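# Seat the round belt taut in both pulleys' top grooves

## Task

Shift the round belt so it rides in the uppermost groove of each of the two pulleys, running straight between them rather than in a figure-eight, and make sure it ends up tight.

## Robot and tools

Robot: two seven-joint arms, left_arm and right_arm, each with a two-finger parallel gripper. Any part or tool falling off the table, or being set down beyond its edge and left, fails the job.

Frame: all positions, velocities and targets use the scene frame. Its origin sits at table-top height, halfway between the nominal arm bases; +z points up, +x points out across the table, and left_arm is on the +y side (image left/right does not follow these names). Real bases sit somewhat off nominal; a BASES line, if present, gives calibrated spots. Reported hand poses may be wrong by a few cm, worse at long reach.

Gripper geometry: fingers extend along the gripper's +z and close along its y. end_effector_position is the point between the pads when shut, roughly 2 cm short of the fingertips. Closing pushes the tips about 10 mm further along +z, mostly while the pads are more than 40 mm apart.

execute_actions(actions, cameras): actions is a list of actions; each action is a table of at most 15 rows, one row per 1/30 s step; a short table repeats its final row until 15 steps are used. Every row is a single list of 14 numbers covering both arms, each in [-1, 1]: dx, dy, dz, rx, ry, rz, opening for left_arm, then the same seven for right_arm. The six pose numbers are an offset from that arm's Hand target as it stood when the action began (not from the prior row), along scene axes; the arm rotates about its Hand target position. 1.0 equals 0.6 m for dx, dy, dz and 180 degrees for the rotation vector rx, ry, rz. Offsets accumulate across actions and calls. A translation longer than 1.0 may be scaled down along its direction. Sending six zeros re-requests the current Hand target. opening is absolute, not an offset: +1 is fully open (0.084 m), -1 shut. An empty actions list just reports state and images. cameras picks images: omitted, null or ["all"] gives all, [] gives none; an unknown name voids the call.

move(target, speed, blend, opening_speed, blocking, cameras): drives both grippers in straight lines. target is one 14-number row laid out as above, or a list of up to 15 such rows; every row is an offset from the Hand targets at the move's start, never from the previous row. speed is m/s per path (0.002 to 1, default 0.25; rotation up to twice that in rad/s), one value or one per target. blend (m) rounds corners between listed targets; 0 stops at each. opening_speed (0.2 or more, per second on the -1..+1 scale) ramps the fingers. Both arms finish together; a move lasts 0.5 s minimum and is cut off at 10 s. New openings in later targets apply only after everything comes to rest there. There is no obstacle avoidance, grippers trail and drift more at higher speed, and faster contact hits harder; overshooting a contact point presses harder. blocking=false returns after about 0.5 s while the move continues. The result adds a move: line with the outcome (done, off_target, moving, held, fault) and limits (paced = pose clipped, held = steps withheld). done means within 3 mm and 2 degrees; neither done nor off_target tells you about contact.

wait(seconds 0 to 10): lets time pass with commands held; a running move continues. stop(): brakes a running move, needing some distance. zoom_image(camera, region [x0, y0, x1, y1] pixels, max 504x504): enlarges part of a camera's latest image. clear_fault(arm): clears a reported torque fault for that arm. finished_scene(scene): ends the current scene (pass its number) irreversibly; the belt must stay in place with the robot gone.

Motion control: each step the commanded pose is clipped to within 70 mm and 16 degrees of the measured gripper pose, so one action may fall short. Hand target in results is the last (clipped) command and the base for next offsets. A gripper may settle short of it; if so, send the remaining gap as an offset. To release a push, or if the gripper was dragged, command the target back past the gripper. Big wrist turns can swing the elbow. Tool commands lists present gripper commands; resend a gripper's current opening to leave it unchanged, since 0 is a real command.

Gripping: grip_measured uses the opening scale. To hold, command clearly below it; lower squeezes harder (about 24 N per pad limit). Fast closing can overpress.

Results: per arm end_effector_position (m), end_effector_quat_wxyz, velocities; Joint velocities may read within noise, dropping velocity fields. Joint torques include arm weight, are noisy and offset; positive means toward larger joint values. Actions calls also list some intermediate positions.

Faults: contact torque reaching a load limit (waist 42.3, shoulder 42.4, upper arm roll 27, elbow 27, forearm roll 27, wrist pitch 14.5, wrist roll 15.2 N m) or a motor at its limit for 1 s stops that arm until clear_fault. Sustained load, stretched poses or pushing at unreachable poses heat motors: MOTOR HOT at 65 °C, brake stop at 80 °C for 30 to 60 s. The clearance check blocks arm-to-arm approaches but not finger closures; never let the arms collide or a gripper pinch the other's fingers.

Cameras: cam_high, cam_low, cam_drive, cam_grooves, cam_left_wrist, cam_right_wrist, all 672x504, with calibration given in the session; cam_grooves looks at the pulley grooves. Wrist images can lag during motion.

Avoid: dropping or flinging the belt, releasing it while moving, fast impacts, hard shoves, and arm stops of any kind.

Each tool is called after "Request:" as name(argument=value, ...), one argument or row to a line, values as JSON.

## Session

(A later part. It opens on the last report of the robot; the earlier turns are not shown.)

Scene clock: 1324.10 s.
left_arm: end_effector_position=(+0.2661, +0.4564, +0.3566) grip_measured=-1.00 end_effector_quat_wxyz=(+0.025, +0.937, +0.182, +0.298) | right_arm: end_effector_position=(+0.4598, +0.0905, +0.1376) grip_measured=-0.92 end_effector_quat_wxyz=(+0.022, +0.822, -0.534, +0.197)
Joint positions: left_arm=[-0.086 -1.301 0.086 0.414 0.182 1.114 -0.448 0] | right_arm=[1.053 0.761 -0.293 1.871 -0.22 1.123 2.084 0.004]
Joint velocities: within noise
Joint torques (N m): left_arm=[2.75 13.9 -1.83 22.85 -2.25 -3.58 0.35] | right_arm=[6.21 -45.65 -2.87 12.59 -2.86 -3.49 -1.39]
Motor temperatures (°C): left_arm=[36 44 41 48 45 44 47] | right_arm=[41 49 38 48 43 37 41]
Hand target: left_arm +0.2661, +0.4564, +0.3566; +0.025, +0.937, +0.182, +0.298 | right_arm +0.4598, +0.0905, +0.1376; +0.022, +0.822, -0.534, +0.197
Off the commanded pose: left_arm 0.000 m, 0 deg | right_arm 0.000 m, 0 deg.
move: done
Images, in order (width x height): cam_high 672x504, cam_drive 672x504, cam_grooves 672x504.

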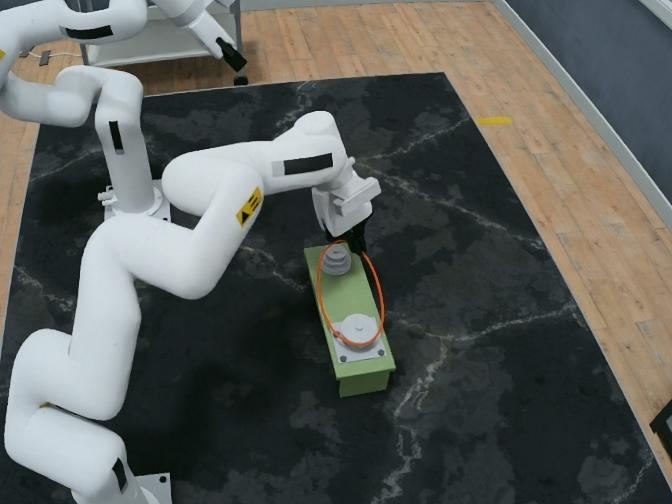

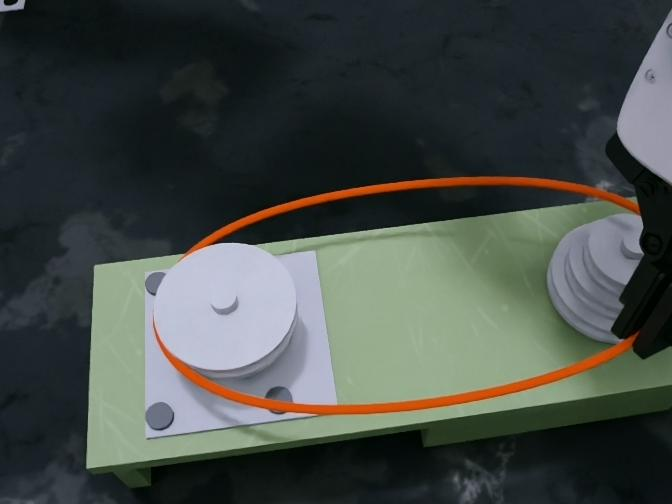

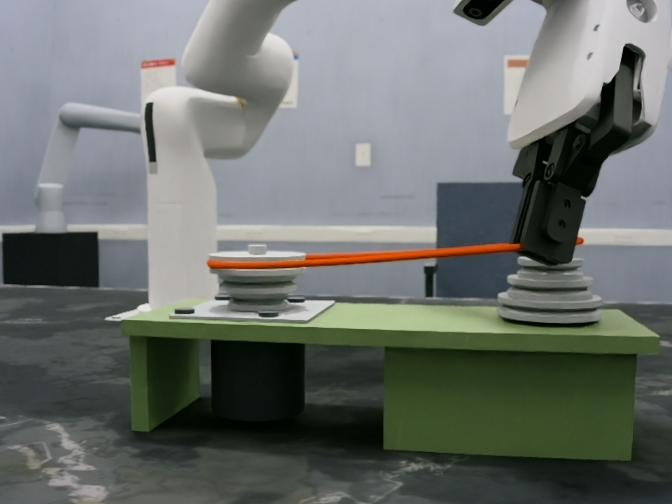

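Request:
move(
  target=[
    [0,0,0,0,0,0,-1,-0.003,0.013,0,0,0,0.03,-1],
    [0,0,0,0,0,0,-1,-0.003,0.013,-0.010,0,0,0.03,-1],
  ],
  speed=0.04,
  cameras=["cam_drive","cam_grooves","cam_high"],
)

Request:
zoom_image(
  camera="cam_grooves",
  region=[380, 130, 660, 350],
)

Request:
zoom_image(
  camera="cam_drive",
  region=[472, 150, 672, 350],
)

Request:
zoom_image(
  camera="cam_high",
  region=[280, 200, 420, 360],
)

Scene clock: 1330.00 s.
left_arm: end_effector_position=(+0.2661, +0.4564, +0.3566) grip_measured=-1.00 end_effector_quat_wxyz=(+0.025, +0.937, +0.182, +0.298) | right_arm: end_effector_position=(+0.4579, +0.0984, +0.1317) grip_measured=-0.92 end_effector_quat_wxyz=(+0.013, +0.846, -0.495, +0.198)
Joint positions: left_arm=[-0.086 -1.301 0.086 0.414 0.182 1.114 -0.448 0] | right_arm=[1.054 0.749 -0.277 1.832 -0.239 1.062 2.021 0.004]
Joint velocities: within noise
Joint torques (N m): left_arm=[2.85 14.02 -1.83 22.92 -2.22 -3.67 0.55] | right_arm=[-3.73 -30.42 -6 12.76 -1.78 -3.75 1.54]
Motor temperatures (°C): left_arm=[36 44 41 48 45 44 47] | right_arm=[41 49 38 48 43 37 41]
Hand target: left_arm +0.2661, +0.4564, +0.3566; +0.025, +0.937, +0.182, +0.298 | right_arm +0.4580, +0.0983, +0.1316; +0.013, +0.846, -0.495, +0.198
Off the commanded pose: left_arm 0.000 m, 0 deg | right_arm 0.000 m, 0 deg.
move: done
Images, in order (width x height): cam_high 672x504, cam_drive 672x504, cam_grooves 672x504.

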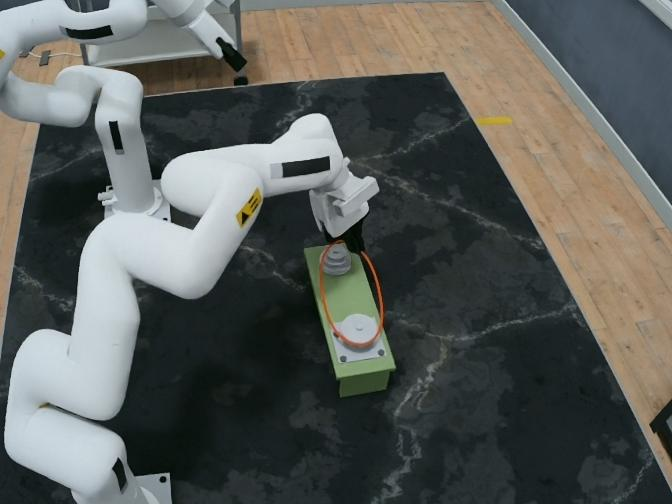

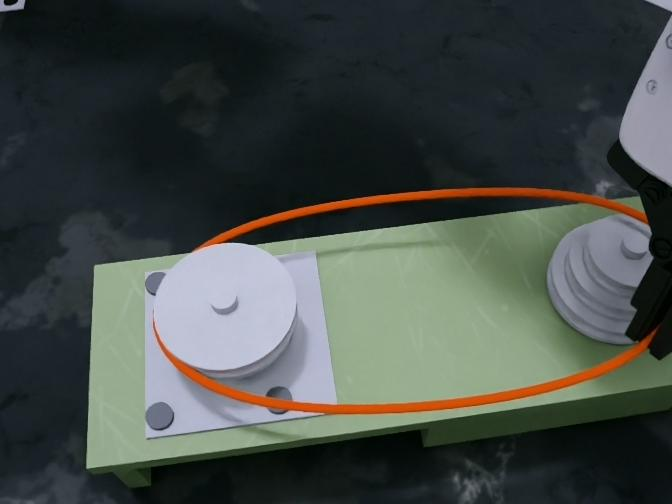

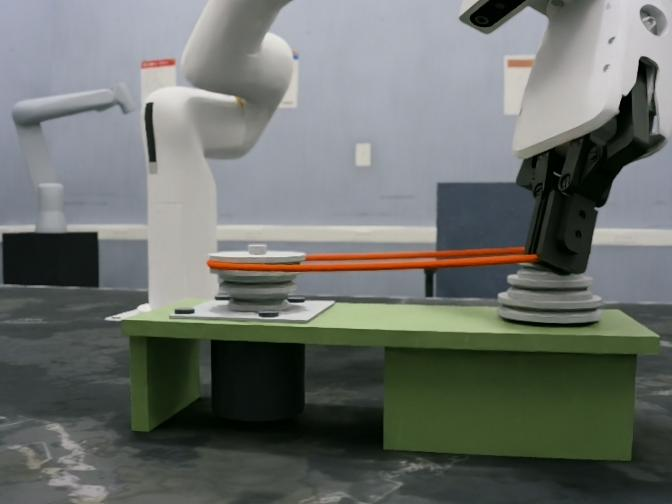

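Scaled by 1.800 from the camera's 672x504 image, which has a finer 960x720 frame.

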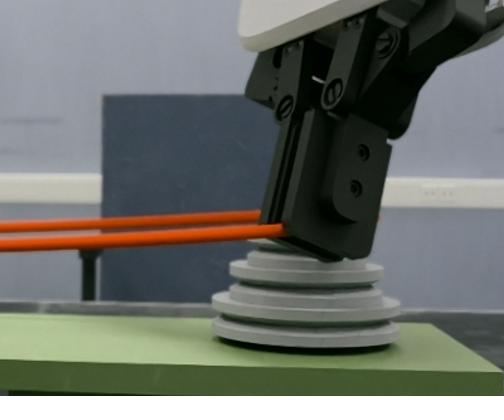

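Scaled by 2.520 from the camera's 672x504 image, which has a finer 960x720 frame.

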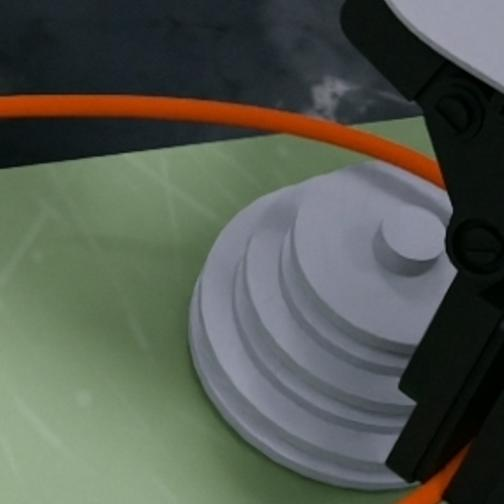

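Scaled by 3.150 from the camera's 672x504 image, which has a finer 960x720 frame.

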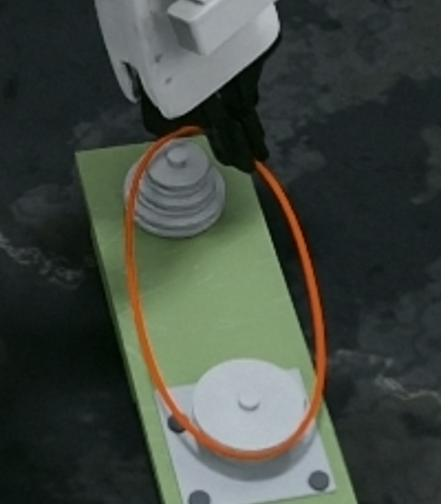

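Request:
move(
  target=[
    [0,0,0,0,0,0,-1,0,0,0.012,0,0,0.0,-1],
    [0,0,0,0,0,0,-1,-0.012,0.022,0.013,0,0,0.05,-1],
  ],
  speed=0.04,
  cameras=["cam_drive","cam_grooves","cam_high"],
)

Request:
zoom_image(
  camera="cam_grooves",
  region=[380, 130, 660, 350],
)

Request:
zoom_image(
  camera="cam_drive",
  region=[472, 150, 672, 350],
)

Request:
zoom_image(
  camera="cam_high",
  region=[280, 200, 420, 360],
)

Scene clock: 1340.20 s.
left_arm: end_effector_position=(+0.2661, +0.4564, +0.3566) grip_measured=-1.00 end_effector_quat_wxyz=(+0.025, +0.937, +0.182, +0.298) | right_arm: end_effector_position=(+0.4507, +0.1116, +0.1394) grip_measured=-0.92 end_effector_quat_wxyz=(-0.003, +0.882, -0.427, +0.198)
Joint positions: left_arm=[-0.086 -1.301 0.086 0.414 0.182 1.114 -0.448 0] | right_arm=[1.055 0.705 -0.249 1.776 -0.268 0.995 1.907 0.004]
Joint velocities: within noise
Joint torques (N m): left_arm=[2.66 13.87 -1.77 22.9 -2.23 -3.59 0.49] | right_arm=[-4.57 -45.21 -1.5 13.14 -2.51 -4.1 -1.45]
Motor temperatures (°C): left_arm=[36 44 41 48 45 44 47] | right_arm=[41 49 38 48 42 37 41]
Hand target: left_arm +0.2661, +0.4564, +0.3566; +0.025, +0.937, +0.182, +0.298 | right_arm +0.4508, +0.1115, +0.1394; -0.003, +0.882, -0.427, +0.198
Off the commanded pose: left_arm 0.000 m, 0 deg | right_arm 0.000 m, 0 deg.
move: done
Images, in order (width x height): cam_high 672x504, cam_drive 672x504, cam_grooves 672x504.

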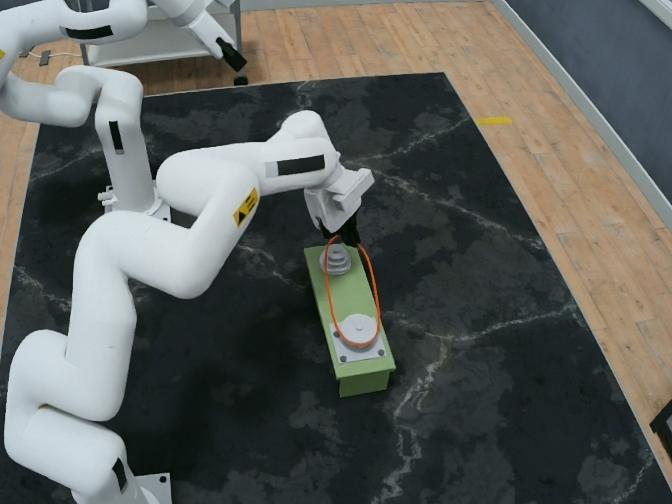

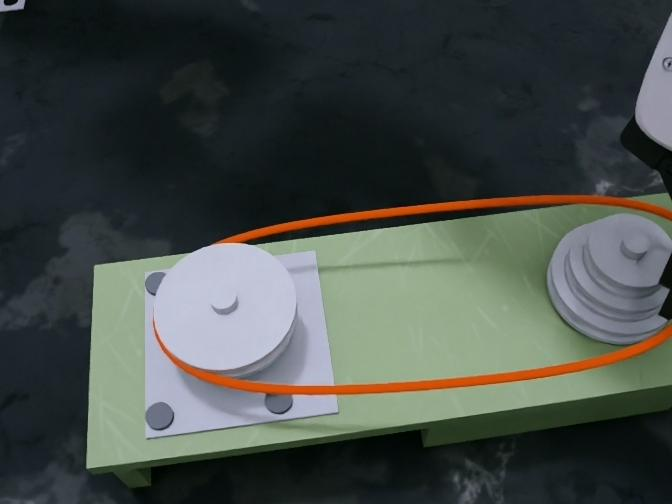

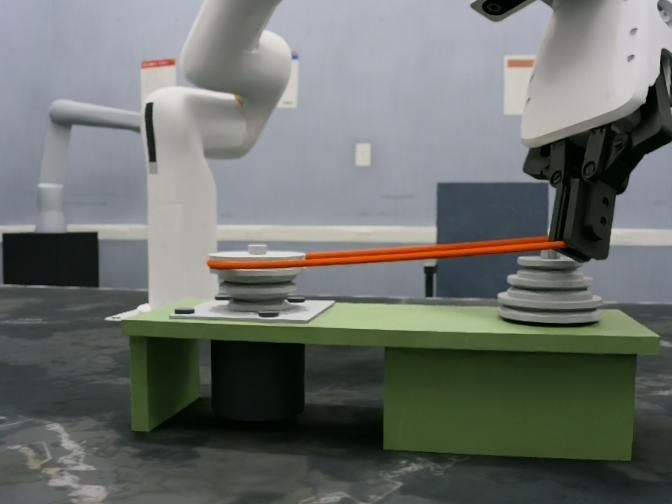

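Scaled by 1.800 from the camera's 672x504 image, which has a finer 960x720 frame.

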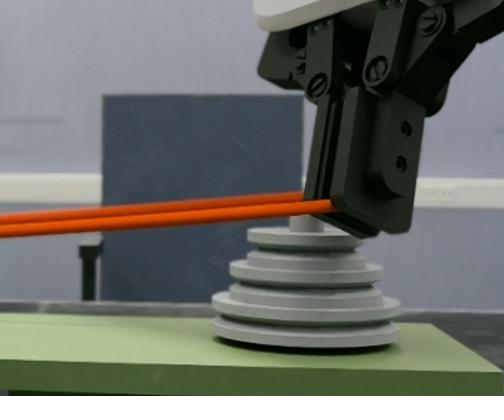

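Scaled by 2.520 from the camera's 672x504 image, which has a finer 960x720 frame.

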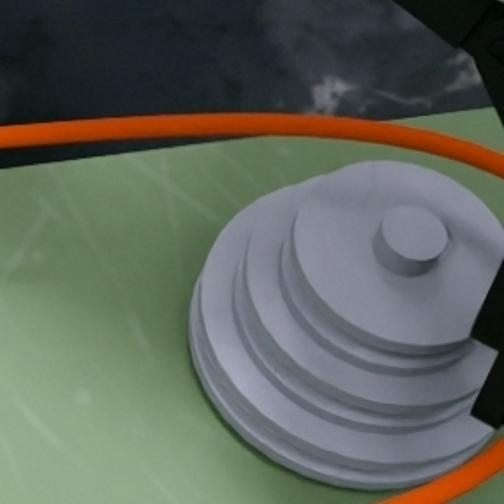

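Scaled by 3.150 from the camera's 672x504 image, which has a finer 960x720 frame.

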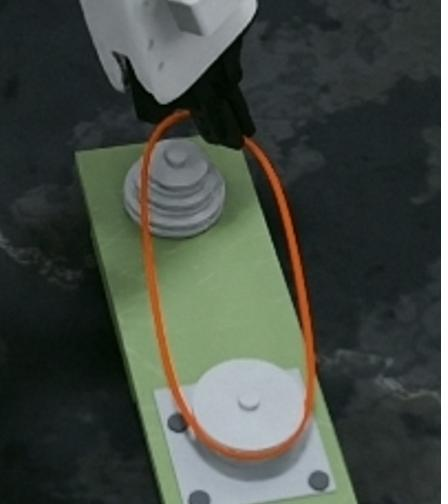

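Request:
move(
  target=[
    [0,0,0,0,0,0,-1,-0.01,0.003,0,0,0,0.0,-1],
    [0,0,0,0,0,0,-1,-0.01,0.003,-0.018,0,0,0,-1],
  ],
  speed=0.04,
  cameras=["cam_drive","cam_grooves","cam_high"],
)

Request:
zoom_image(
  camera="cam_grooves",
  region=[380, 130, 660, 350],
)

Request:
zoom_image(
  camera="cam_drive",
  region=[472, 150, 672, 350],
)

Request:
zoom_image(
  camera="cam_high",
  region=[280, 200, 420, 360],
)

Scene clock: 1348.00 s.
left_arm: end_effector_position=(+0.2661, +0.4564, +0.3566) grip_measured=-1.00 end_effector_quat_wxyz=(+0.025, +0.937, +0.182, +0.298) | right_arm: end_effector_position=(+0.4448, +0.1135, +0.1291) grip_measured=-0.92 end_effector_quat_wxyz=(-0.003, +0.882, -0.427, +0.198)
Joint positions: left_arm=[-0.086 -1.301 0.086 0.414 0.182 1.114 -0.448 0] | right_arm=[1.065 0.708 -0.249 1.751 -0.273 0.972 1.926 0.004]
Joint velocities: within noise
Joint torques (N m): left_arm=[2.81 13.98 -1.86 22.87 -2.06 -3.6 0.39] | right_arm=[4.06 -10.33 -1.21 4.68 -1.94 -5.14 1.8]
Motor temperatures (°C): left_arm=[36 44 41 48 45 44 47] | right_arm=[41 49 38 47 43 37 41]
Hand target: left_arm +0.2661, +0.4564, +0.3566; +0.025, +0.937, +0.182, +0.298 | right_arm +0.4448, +0.1133, +0.1286; -0.003, +0.882, -0.427, +0.198
Off the commanded pose: left_arm 0.000 m, 0 deg | right_arm 0.001 m, 0 deg.
move: done
Images, in order (width x height): cam_high 672x504, cam_drive 672x504, cam_grooves 672x504.

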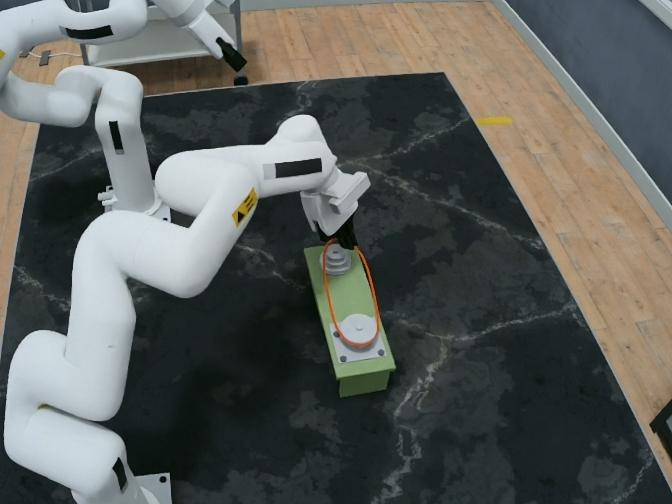

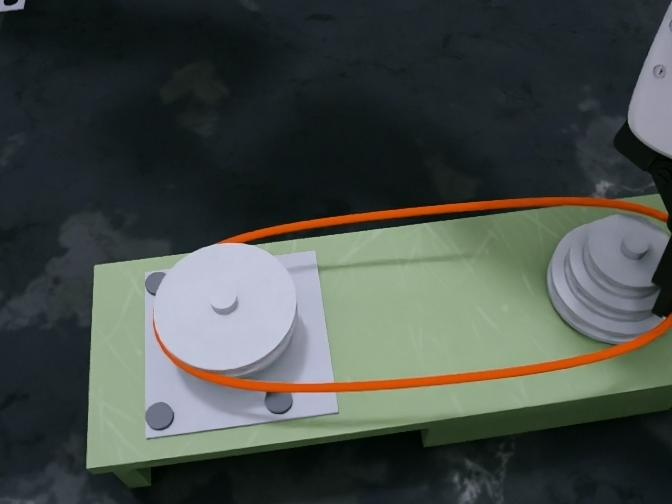

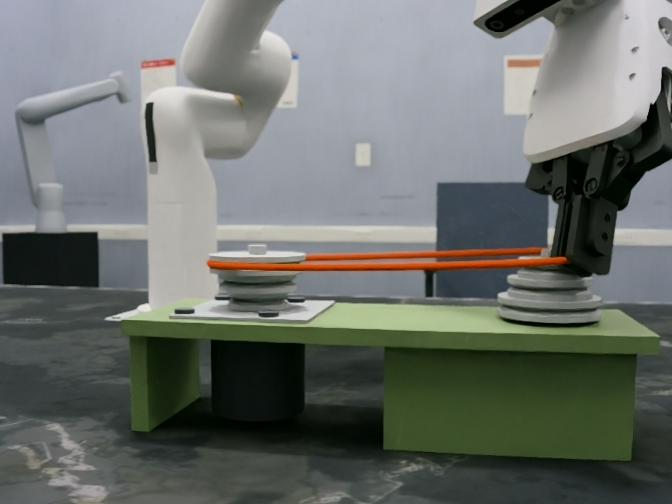

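Scaled by 1.800 from the camera's 672x504 image, which has a finer 960x720 frame.

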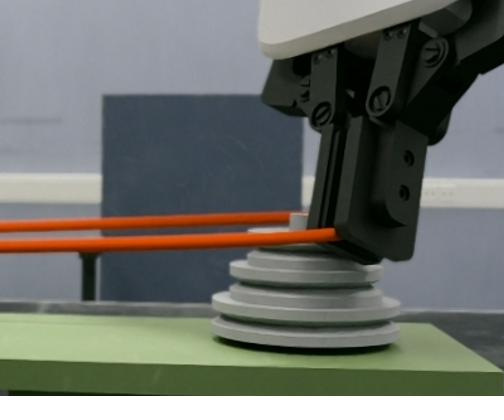

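Scaled by 2.520 from the camera's 672x504 image, which has a finer 960x720 frame.

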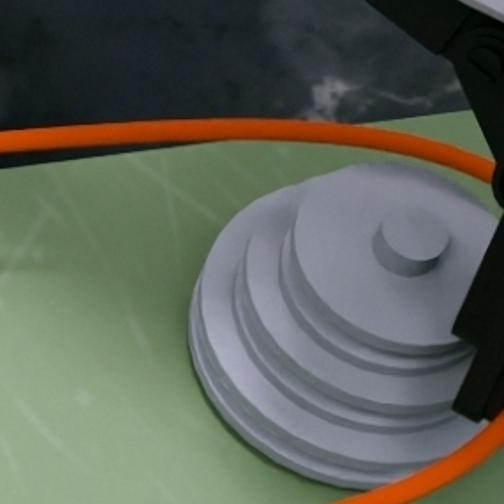

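Scaled by 3.150 from the camera's 672x504 image, which has a finer 960x720 frame.

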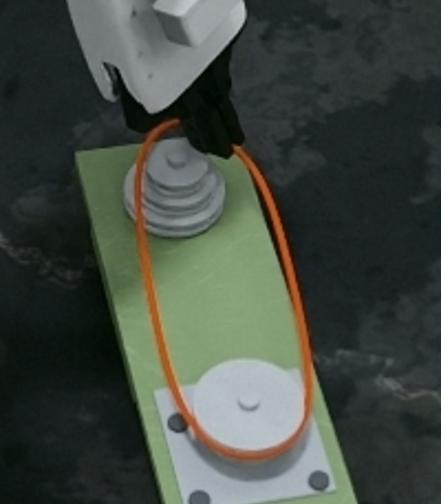

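Request:
move(
  target=[
    [0,0,0,0,0,0,-1,0,0,0.014,0,0,0.0,-1],
    [0,0,0,0,0,0,-1,-0.012,0.009,0.014,0,0,0.03,-1],
    [0,0,0,0,0,0,-1,-0.012,0.009,0.0,0,0,0.03,-1],
  ],
  speed=0.04,
  cameras=["cam_drive","cam_grooves","cam_high"],
)

Request:
zoom_image(
  camera="cam_grooves",
  region=[380, 130, 660, 350],
)

Request:
zoom_image(
  camera="cam_drive",
  region=[472, 150, 672, 350],
)

Request:
zoom_image(
  camera="cam_high",
  region=[280, 200, 420, 360],
)

Scene clock: 1355.67 s.
left_arm: end_effector_position=(+0.2661, +0.4564, +0.3566) grip_measured=-1.00 end_effector_quat_wxyz=(+0.025, +0.937, +0.182, +0.298) | right_arm: end_effector_position=(+0.4376, +0.1188, +0.1292) grip_measured=-0.92 end_effector_quat_wxyz=(-0.012, +0.901, -0.385, +0.198)
Joint positions: left_arm=[-0.086 -1.301 0.086 0.414 0.182 1.114 -0.448 0] | right_arm=[1.066 0.676 -0.231 1.695 -0.293 0.917 1.863 0.004]
Joint velocities: within noise
Joint torques (N m): left_arm=[2.53 13.61 -1.63 22.9 -1.98 -3.65 0.53] | right_arm=[-1.17 -10.45 -0.96 5.81 -1.3 -6.04 1.83]
Motor temperatures (°C): left_arm=[36 44 41 48 45 44 47] | right_arm=[41 49 38 47 42 37 41]
Hand target: left_arm +0.2661, +0.4564, +0.3566; +0.025, +0.937, +0.182, +0.298 | right_arm +0.4376, +0.1187, +0.1286; -0.012, +0.901, -0.385, +0.198
Off the commanded pose: left_arm 0.000 m, 0 deg | right_arm 0.001 m, 0 deg.
move: done
Images, in order (width x height): cam_high 672x504, cam_drive 672x504, cam_grooves 672x504.

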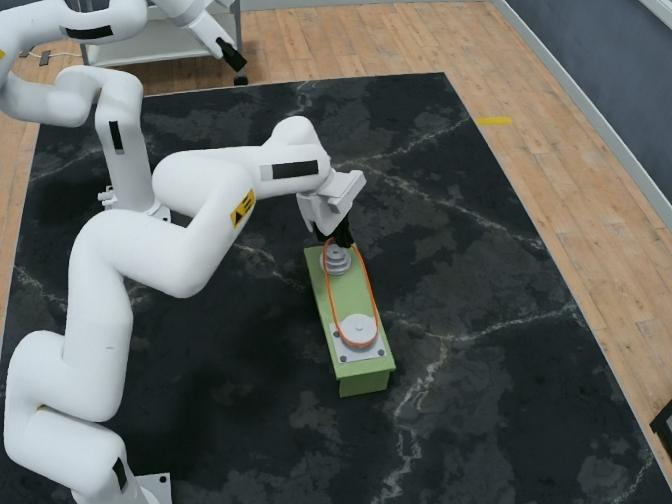

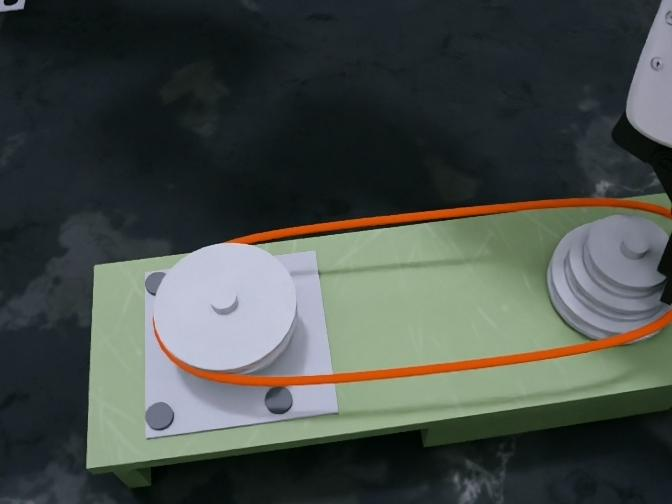

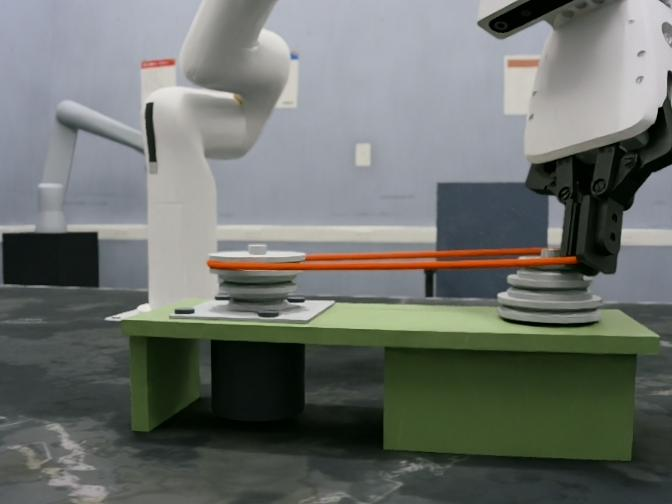

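Scaled by 1.800 from the camera's 672x504 image, which has a finer 960x720 frame.

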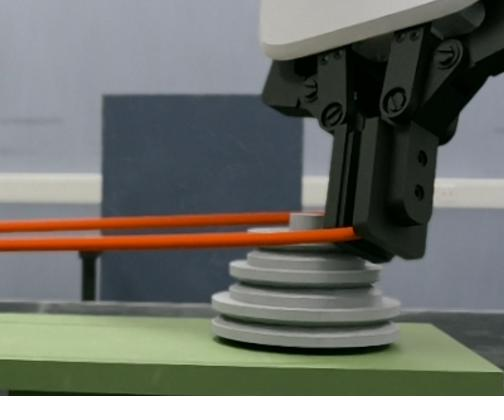

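Scaled by 2.520 from the camera's 672x504 image, which has a finer 960x720 frame.

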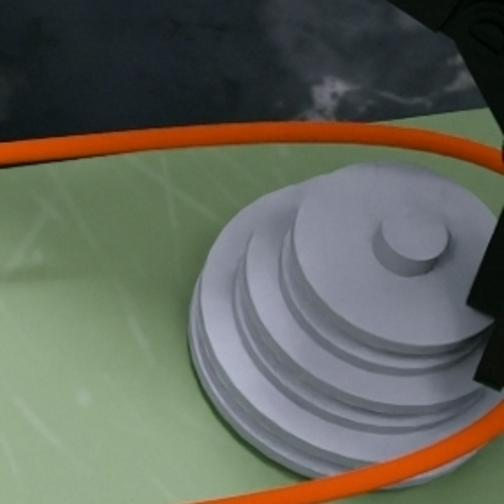

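Scaled by 3.150 from the camera's 672x504 image, which has a finer 960x720 frame.

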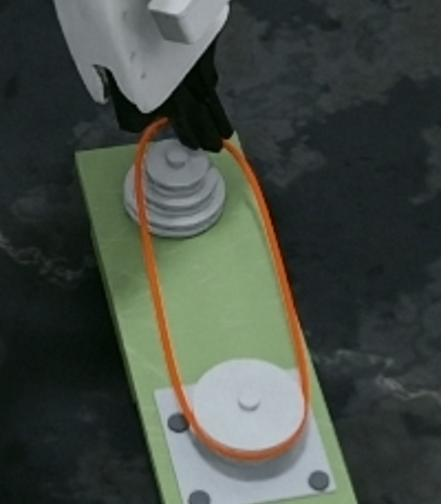

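Request:
move(
  target=[
    [0,0,0,0,0,0,-1,-0.004,0.0,0.007,0,-0.07,0,-1],
    [0,0,0,0,0,0,-1,-0.004,0.0,0.001,0,-0.07,0,-1],
  ],
  speed=0.04,
  cameras=["cam_drive","cam_grooves","cam_high"],
)

Request:
zoom_image(
  camera="cam_grooves",
  region=[380, 130, 660, 350],
)

Request:
zoom_image(
  camera="cam_drive",
  region=[472, 150, 672, 350],
)

Scene clock: 1368.57 s.
left_arm: end_effector_position=(+0.2661, +0.4564, +0.3566) grip_measured=-1.00 end_effector_quat_wxyz=(+0.025, +0.937, +0.182, +0.298) | right_arm: end_effector_position=(+0.4354, +0.1187, +0.1300) grip_measured=-0.92 end_effector_quat_wxyz=(-0.055, +0.874, -0.382, +0.295)
Joint positions: left_arm=[-0.086 -1.301 0.086 0.414 0.182 1.114 -0.448 0] | right_arm=[1.224 0.633 -0.368 1.528 -0.519 0.744 2.122 0.004]
Joint velocities: within noise
Joint torques (N m): left_arm=[2.55 13.69 -1.76 22.83 -2.07 -3.67 0.51] | right_arm=[7.87 -1.44 3.13 1.37 -0.54 -6.16 1.85]
Motor temperatures (°C): left_arm=[36 44 41 48 44 44 47] | right_arm=[41 48 38 46 43 37 41]
Hand target: left_arm +0.2661, +0.4564, +0.3566; +0.025, +0.937, +0.182, +0.298 | right_arm +0.4352, +0.1187, +0.1292; -0.054, +0.874, -0.381, +0.295
Off the commanded pose: left_arm 0.000 m, 0 deg | right_arm 0.001 m, 0 deg.
move: done
Images, in order (width x height): cam_high 672x504, cam_drive 672x504, cam_grooves 672x504.

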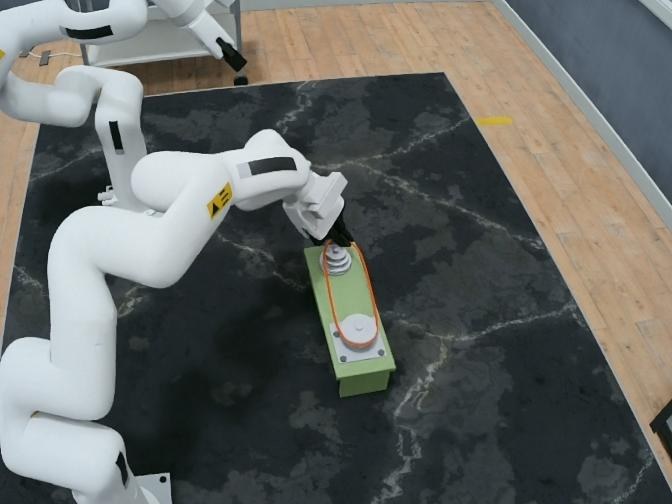

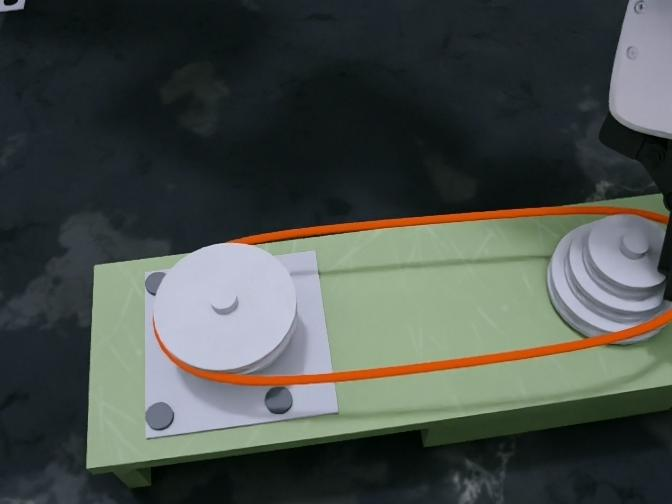

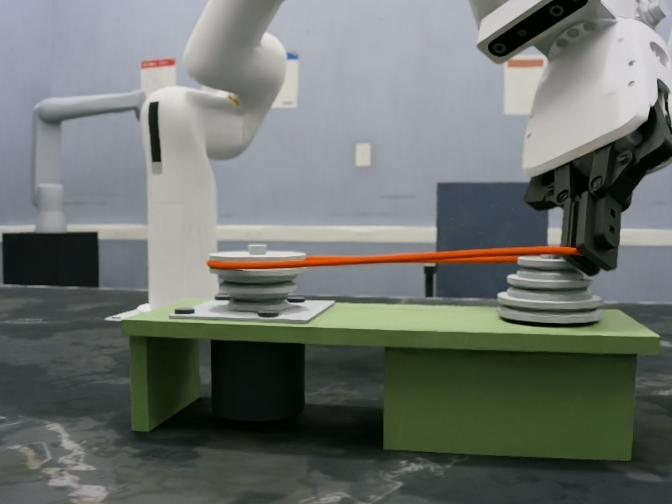

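Scaled by 1.800 from the camera's 672x504 image, which has a finer 960x720 frame.

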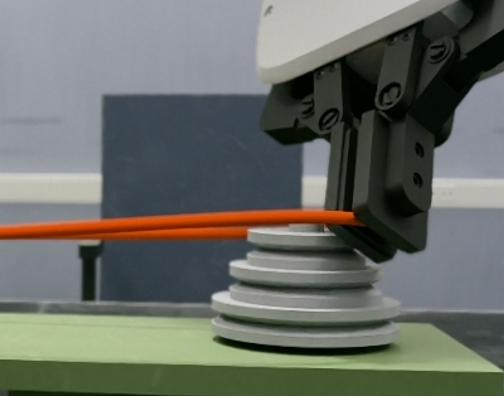

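Scaled by 2.520 from the camera's 672x504 image, which has a finer 960x720 frame.

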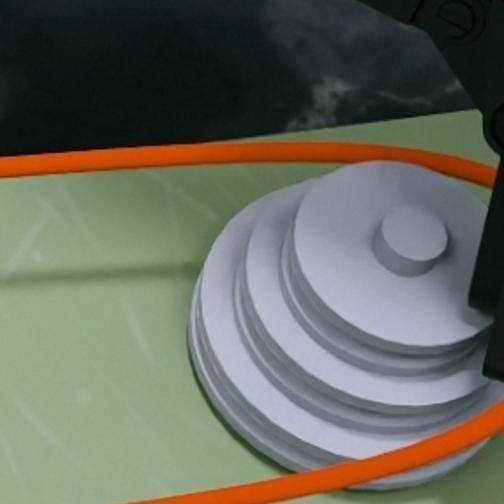

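Request:
move(
  target=[
    [0,0,0,0,0,0,-1,0.011,0.006,0.0,0,0,0,-1],
    [0,0,0,0,0,0,-1,0.017,0.006,-0.004,0,0.07,0,-1],
  ],
  speed=0.03,
  cameras=["cam_drive","cam_grooves","cam_high"],
)

Request:
zoom_image(
  camera="cam_grooves",
  region=[380, 130, 660, 350],
)

Request:
zoom_image(
  camera="cam_drive",
  region=[472, 150, 672, 350],
)

Scene clock: 1376.87 s.
left_arm: end_effector_position=(+0.2661, +0.4564, +0.3566) grip_measured=-1.00 end_effector_quat_wxyz=(+0.025, +0.937, +0.182, +0.298) | right_arm: end_effector_position=(+0.4454, +0.1223, +0.1268) grip_measured=-0.92 end_effector_quat_wxyz=(-0.012, +0.901, -0.385, +0.198)
Joint positions: left_arm=[-0.086 -1.301 0.086 0.414 0.182 1.114 -0.448 0] | right_arm=[1.052 0.707 -0.225 1.74 -0.288 0.928 1.853 0.004]
Joint velocities: within noise
Joint torques (N m): left_arm=[2.65 13.72 -1.83 22.77 -1.97 -3.58 0.51] | right_arm=[-3.71 -31.44 0.33 22.52 2.57 -3.6 -1.22]
Motor temperatures (°C): left_arm=[36 44 41 48 44 44 47] | right_arm=[41 48 38 47 43 38 41]
Hand target: left_arm +0.2661, +0.4564, +0.3566; +0.025, +0.937, +0.182, +0.298 | right_arm +0.4454, +0.1223, +0.1268; -0.012, +0.901, -0.385, +0.198
Off the commanded pose: left_arm 0.000 m, 0 deg | right_arm 0.000 m, 0 deg.
move: done
Images, in order (width x height): cam_high 672x504, cam_drive 672x504, cam_grooves 672x504.

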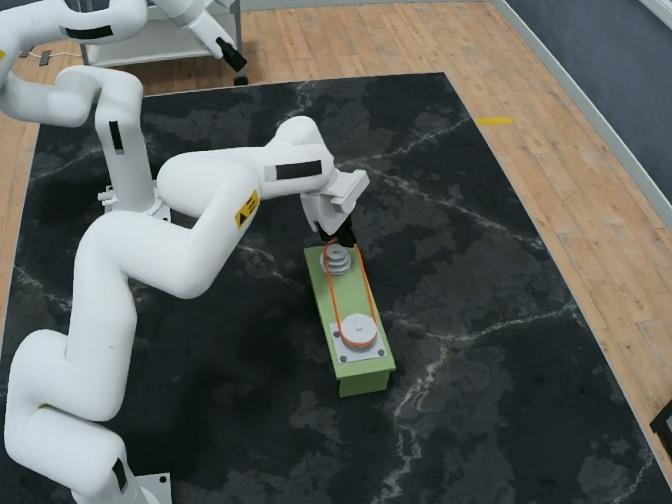

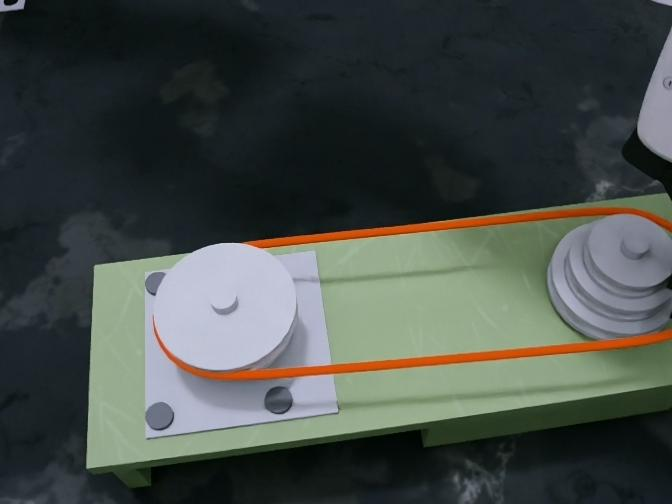

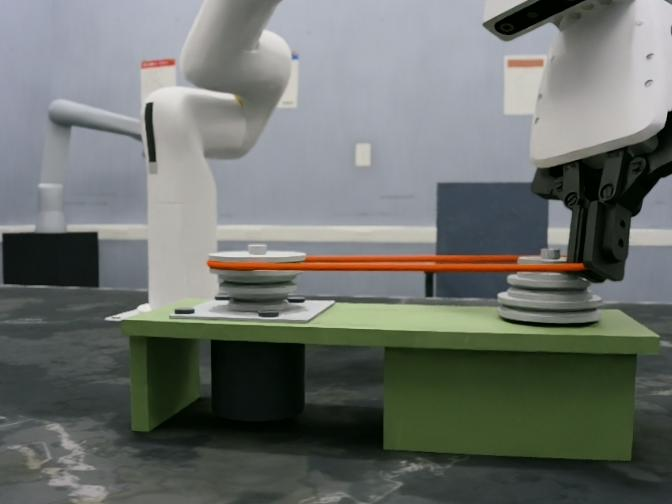

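Scaled by 1.800 from the camera's 672x504 image, which has a finer 960x720 frame.

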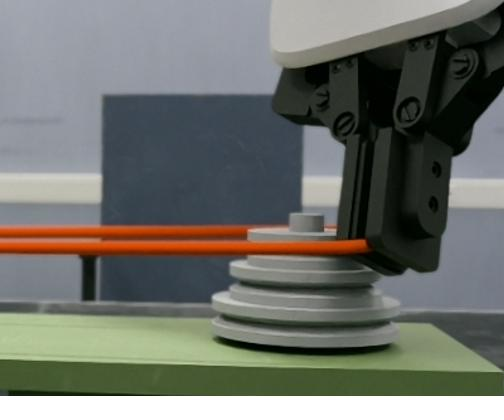

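Scaled by 2.520 from the camera's 672x504 image, which has a finer 960x720 frame.

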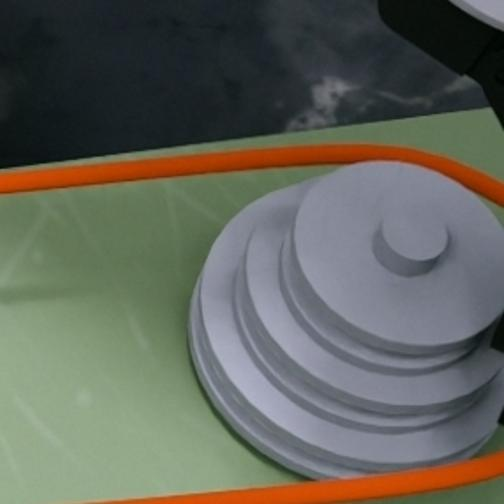

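Request:
move(
  target=[
    [0,0,0,0,0,0,-1,0.003,0.003,-0.002,0,-0.05,0,-1],
  ],
  speed=0.03,
  cameras=["cam_drive","cam_grooves","cam_high"],
)

Request:
zoom_image(
  camera="cam_grooves",
  region=[380, 130, 660, 350],
)

Request:
zoom_image(
  camera="cam_drive",
  region=[472, 150, 672, 350],
)

Scene clock: 1384.33 s.
left_arm: end_effector_position=(+0.2661, +0.4564, +0.3566) grip_measured=-1.00 end_effector_quat_wxyz=(+0.025, +0.937, +0.182, +0.298) | right_arm: end_effector_position=(+0.4472, +0.1241, +0.1256) grip_measured=-0.92 end_effector_quat_wxyz=(-0.042, +0.883, -0.383, +0.268)
Joint positions: left_arm=[-0.086 -1.301 0.086 0.414 0.182 1.114 -0.448 0] | right_arm=[1.155 0.682 -0.318 1.626 -0.433 0.794 2.021 0.004]
Joint velocities: within noise
Joint torques (N m): left_arm=[2.18 13.89 -1.77 22.77 -2.04 -3.66 0.52] | right_arm=[8.57 -46.41 -5.75 18.45 -3.02 -8.86 1.61]
Motor temperatures (°C): left_arm=[36 44 41 48 44 44 47] | right_arm=[41 48 38 48 43 38 41]
Hand target: left_arm +0.2661, +0.4564, +0.3566; +0.025, +0.937, +0.182, +0.298 | right_arm +0.4472, +0.1241, +0.1256; -0.042, +0.883, -0.383, +0.268
Off the commanded pose: left_arm 0.000 m, 0 deg | right_arm 0.000 m, 0 deg.
move: done
Images, in order (width x height): cam_high 672x504, cam_drive 672x504, cam_grooves 672x504.

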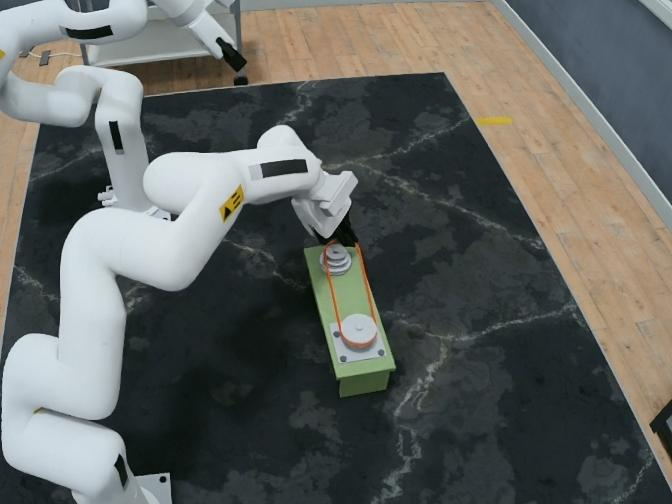

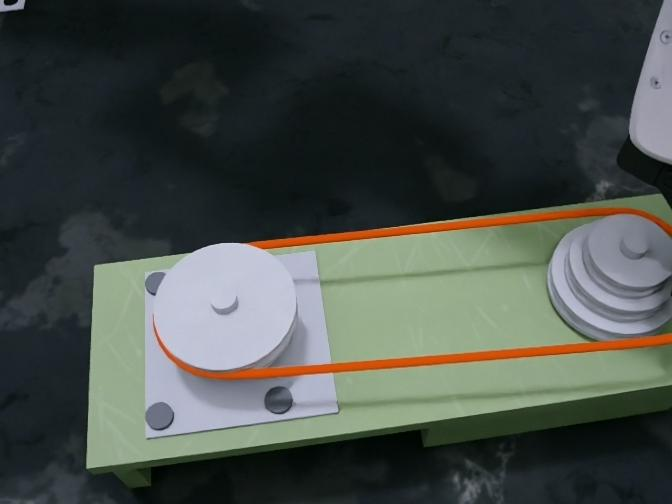

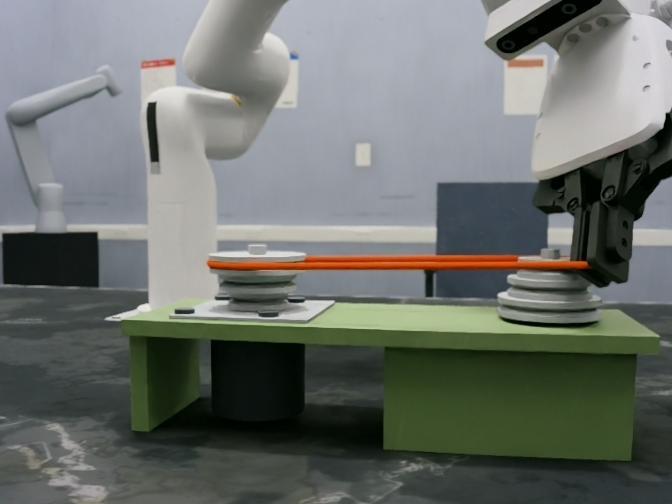

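Scaled by 1.800 from the camera's 672x504 image, which has a finer 960x720 frame.

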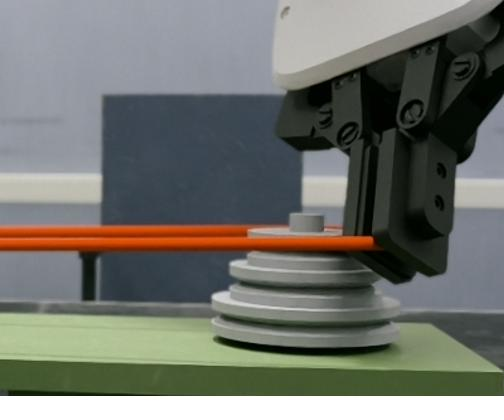

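Scaled by 2.520 from the camera's 672x504 image, which has a finer 960x720 frame.

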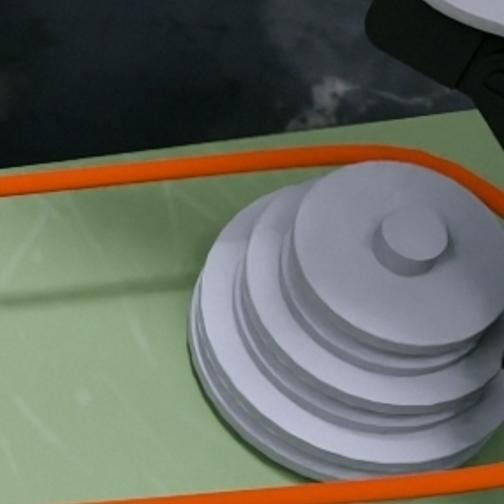

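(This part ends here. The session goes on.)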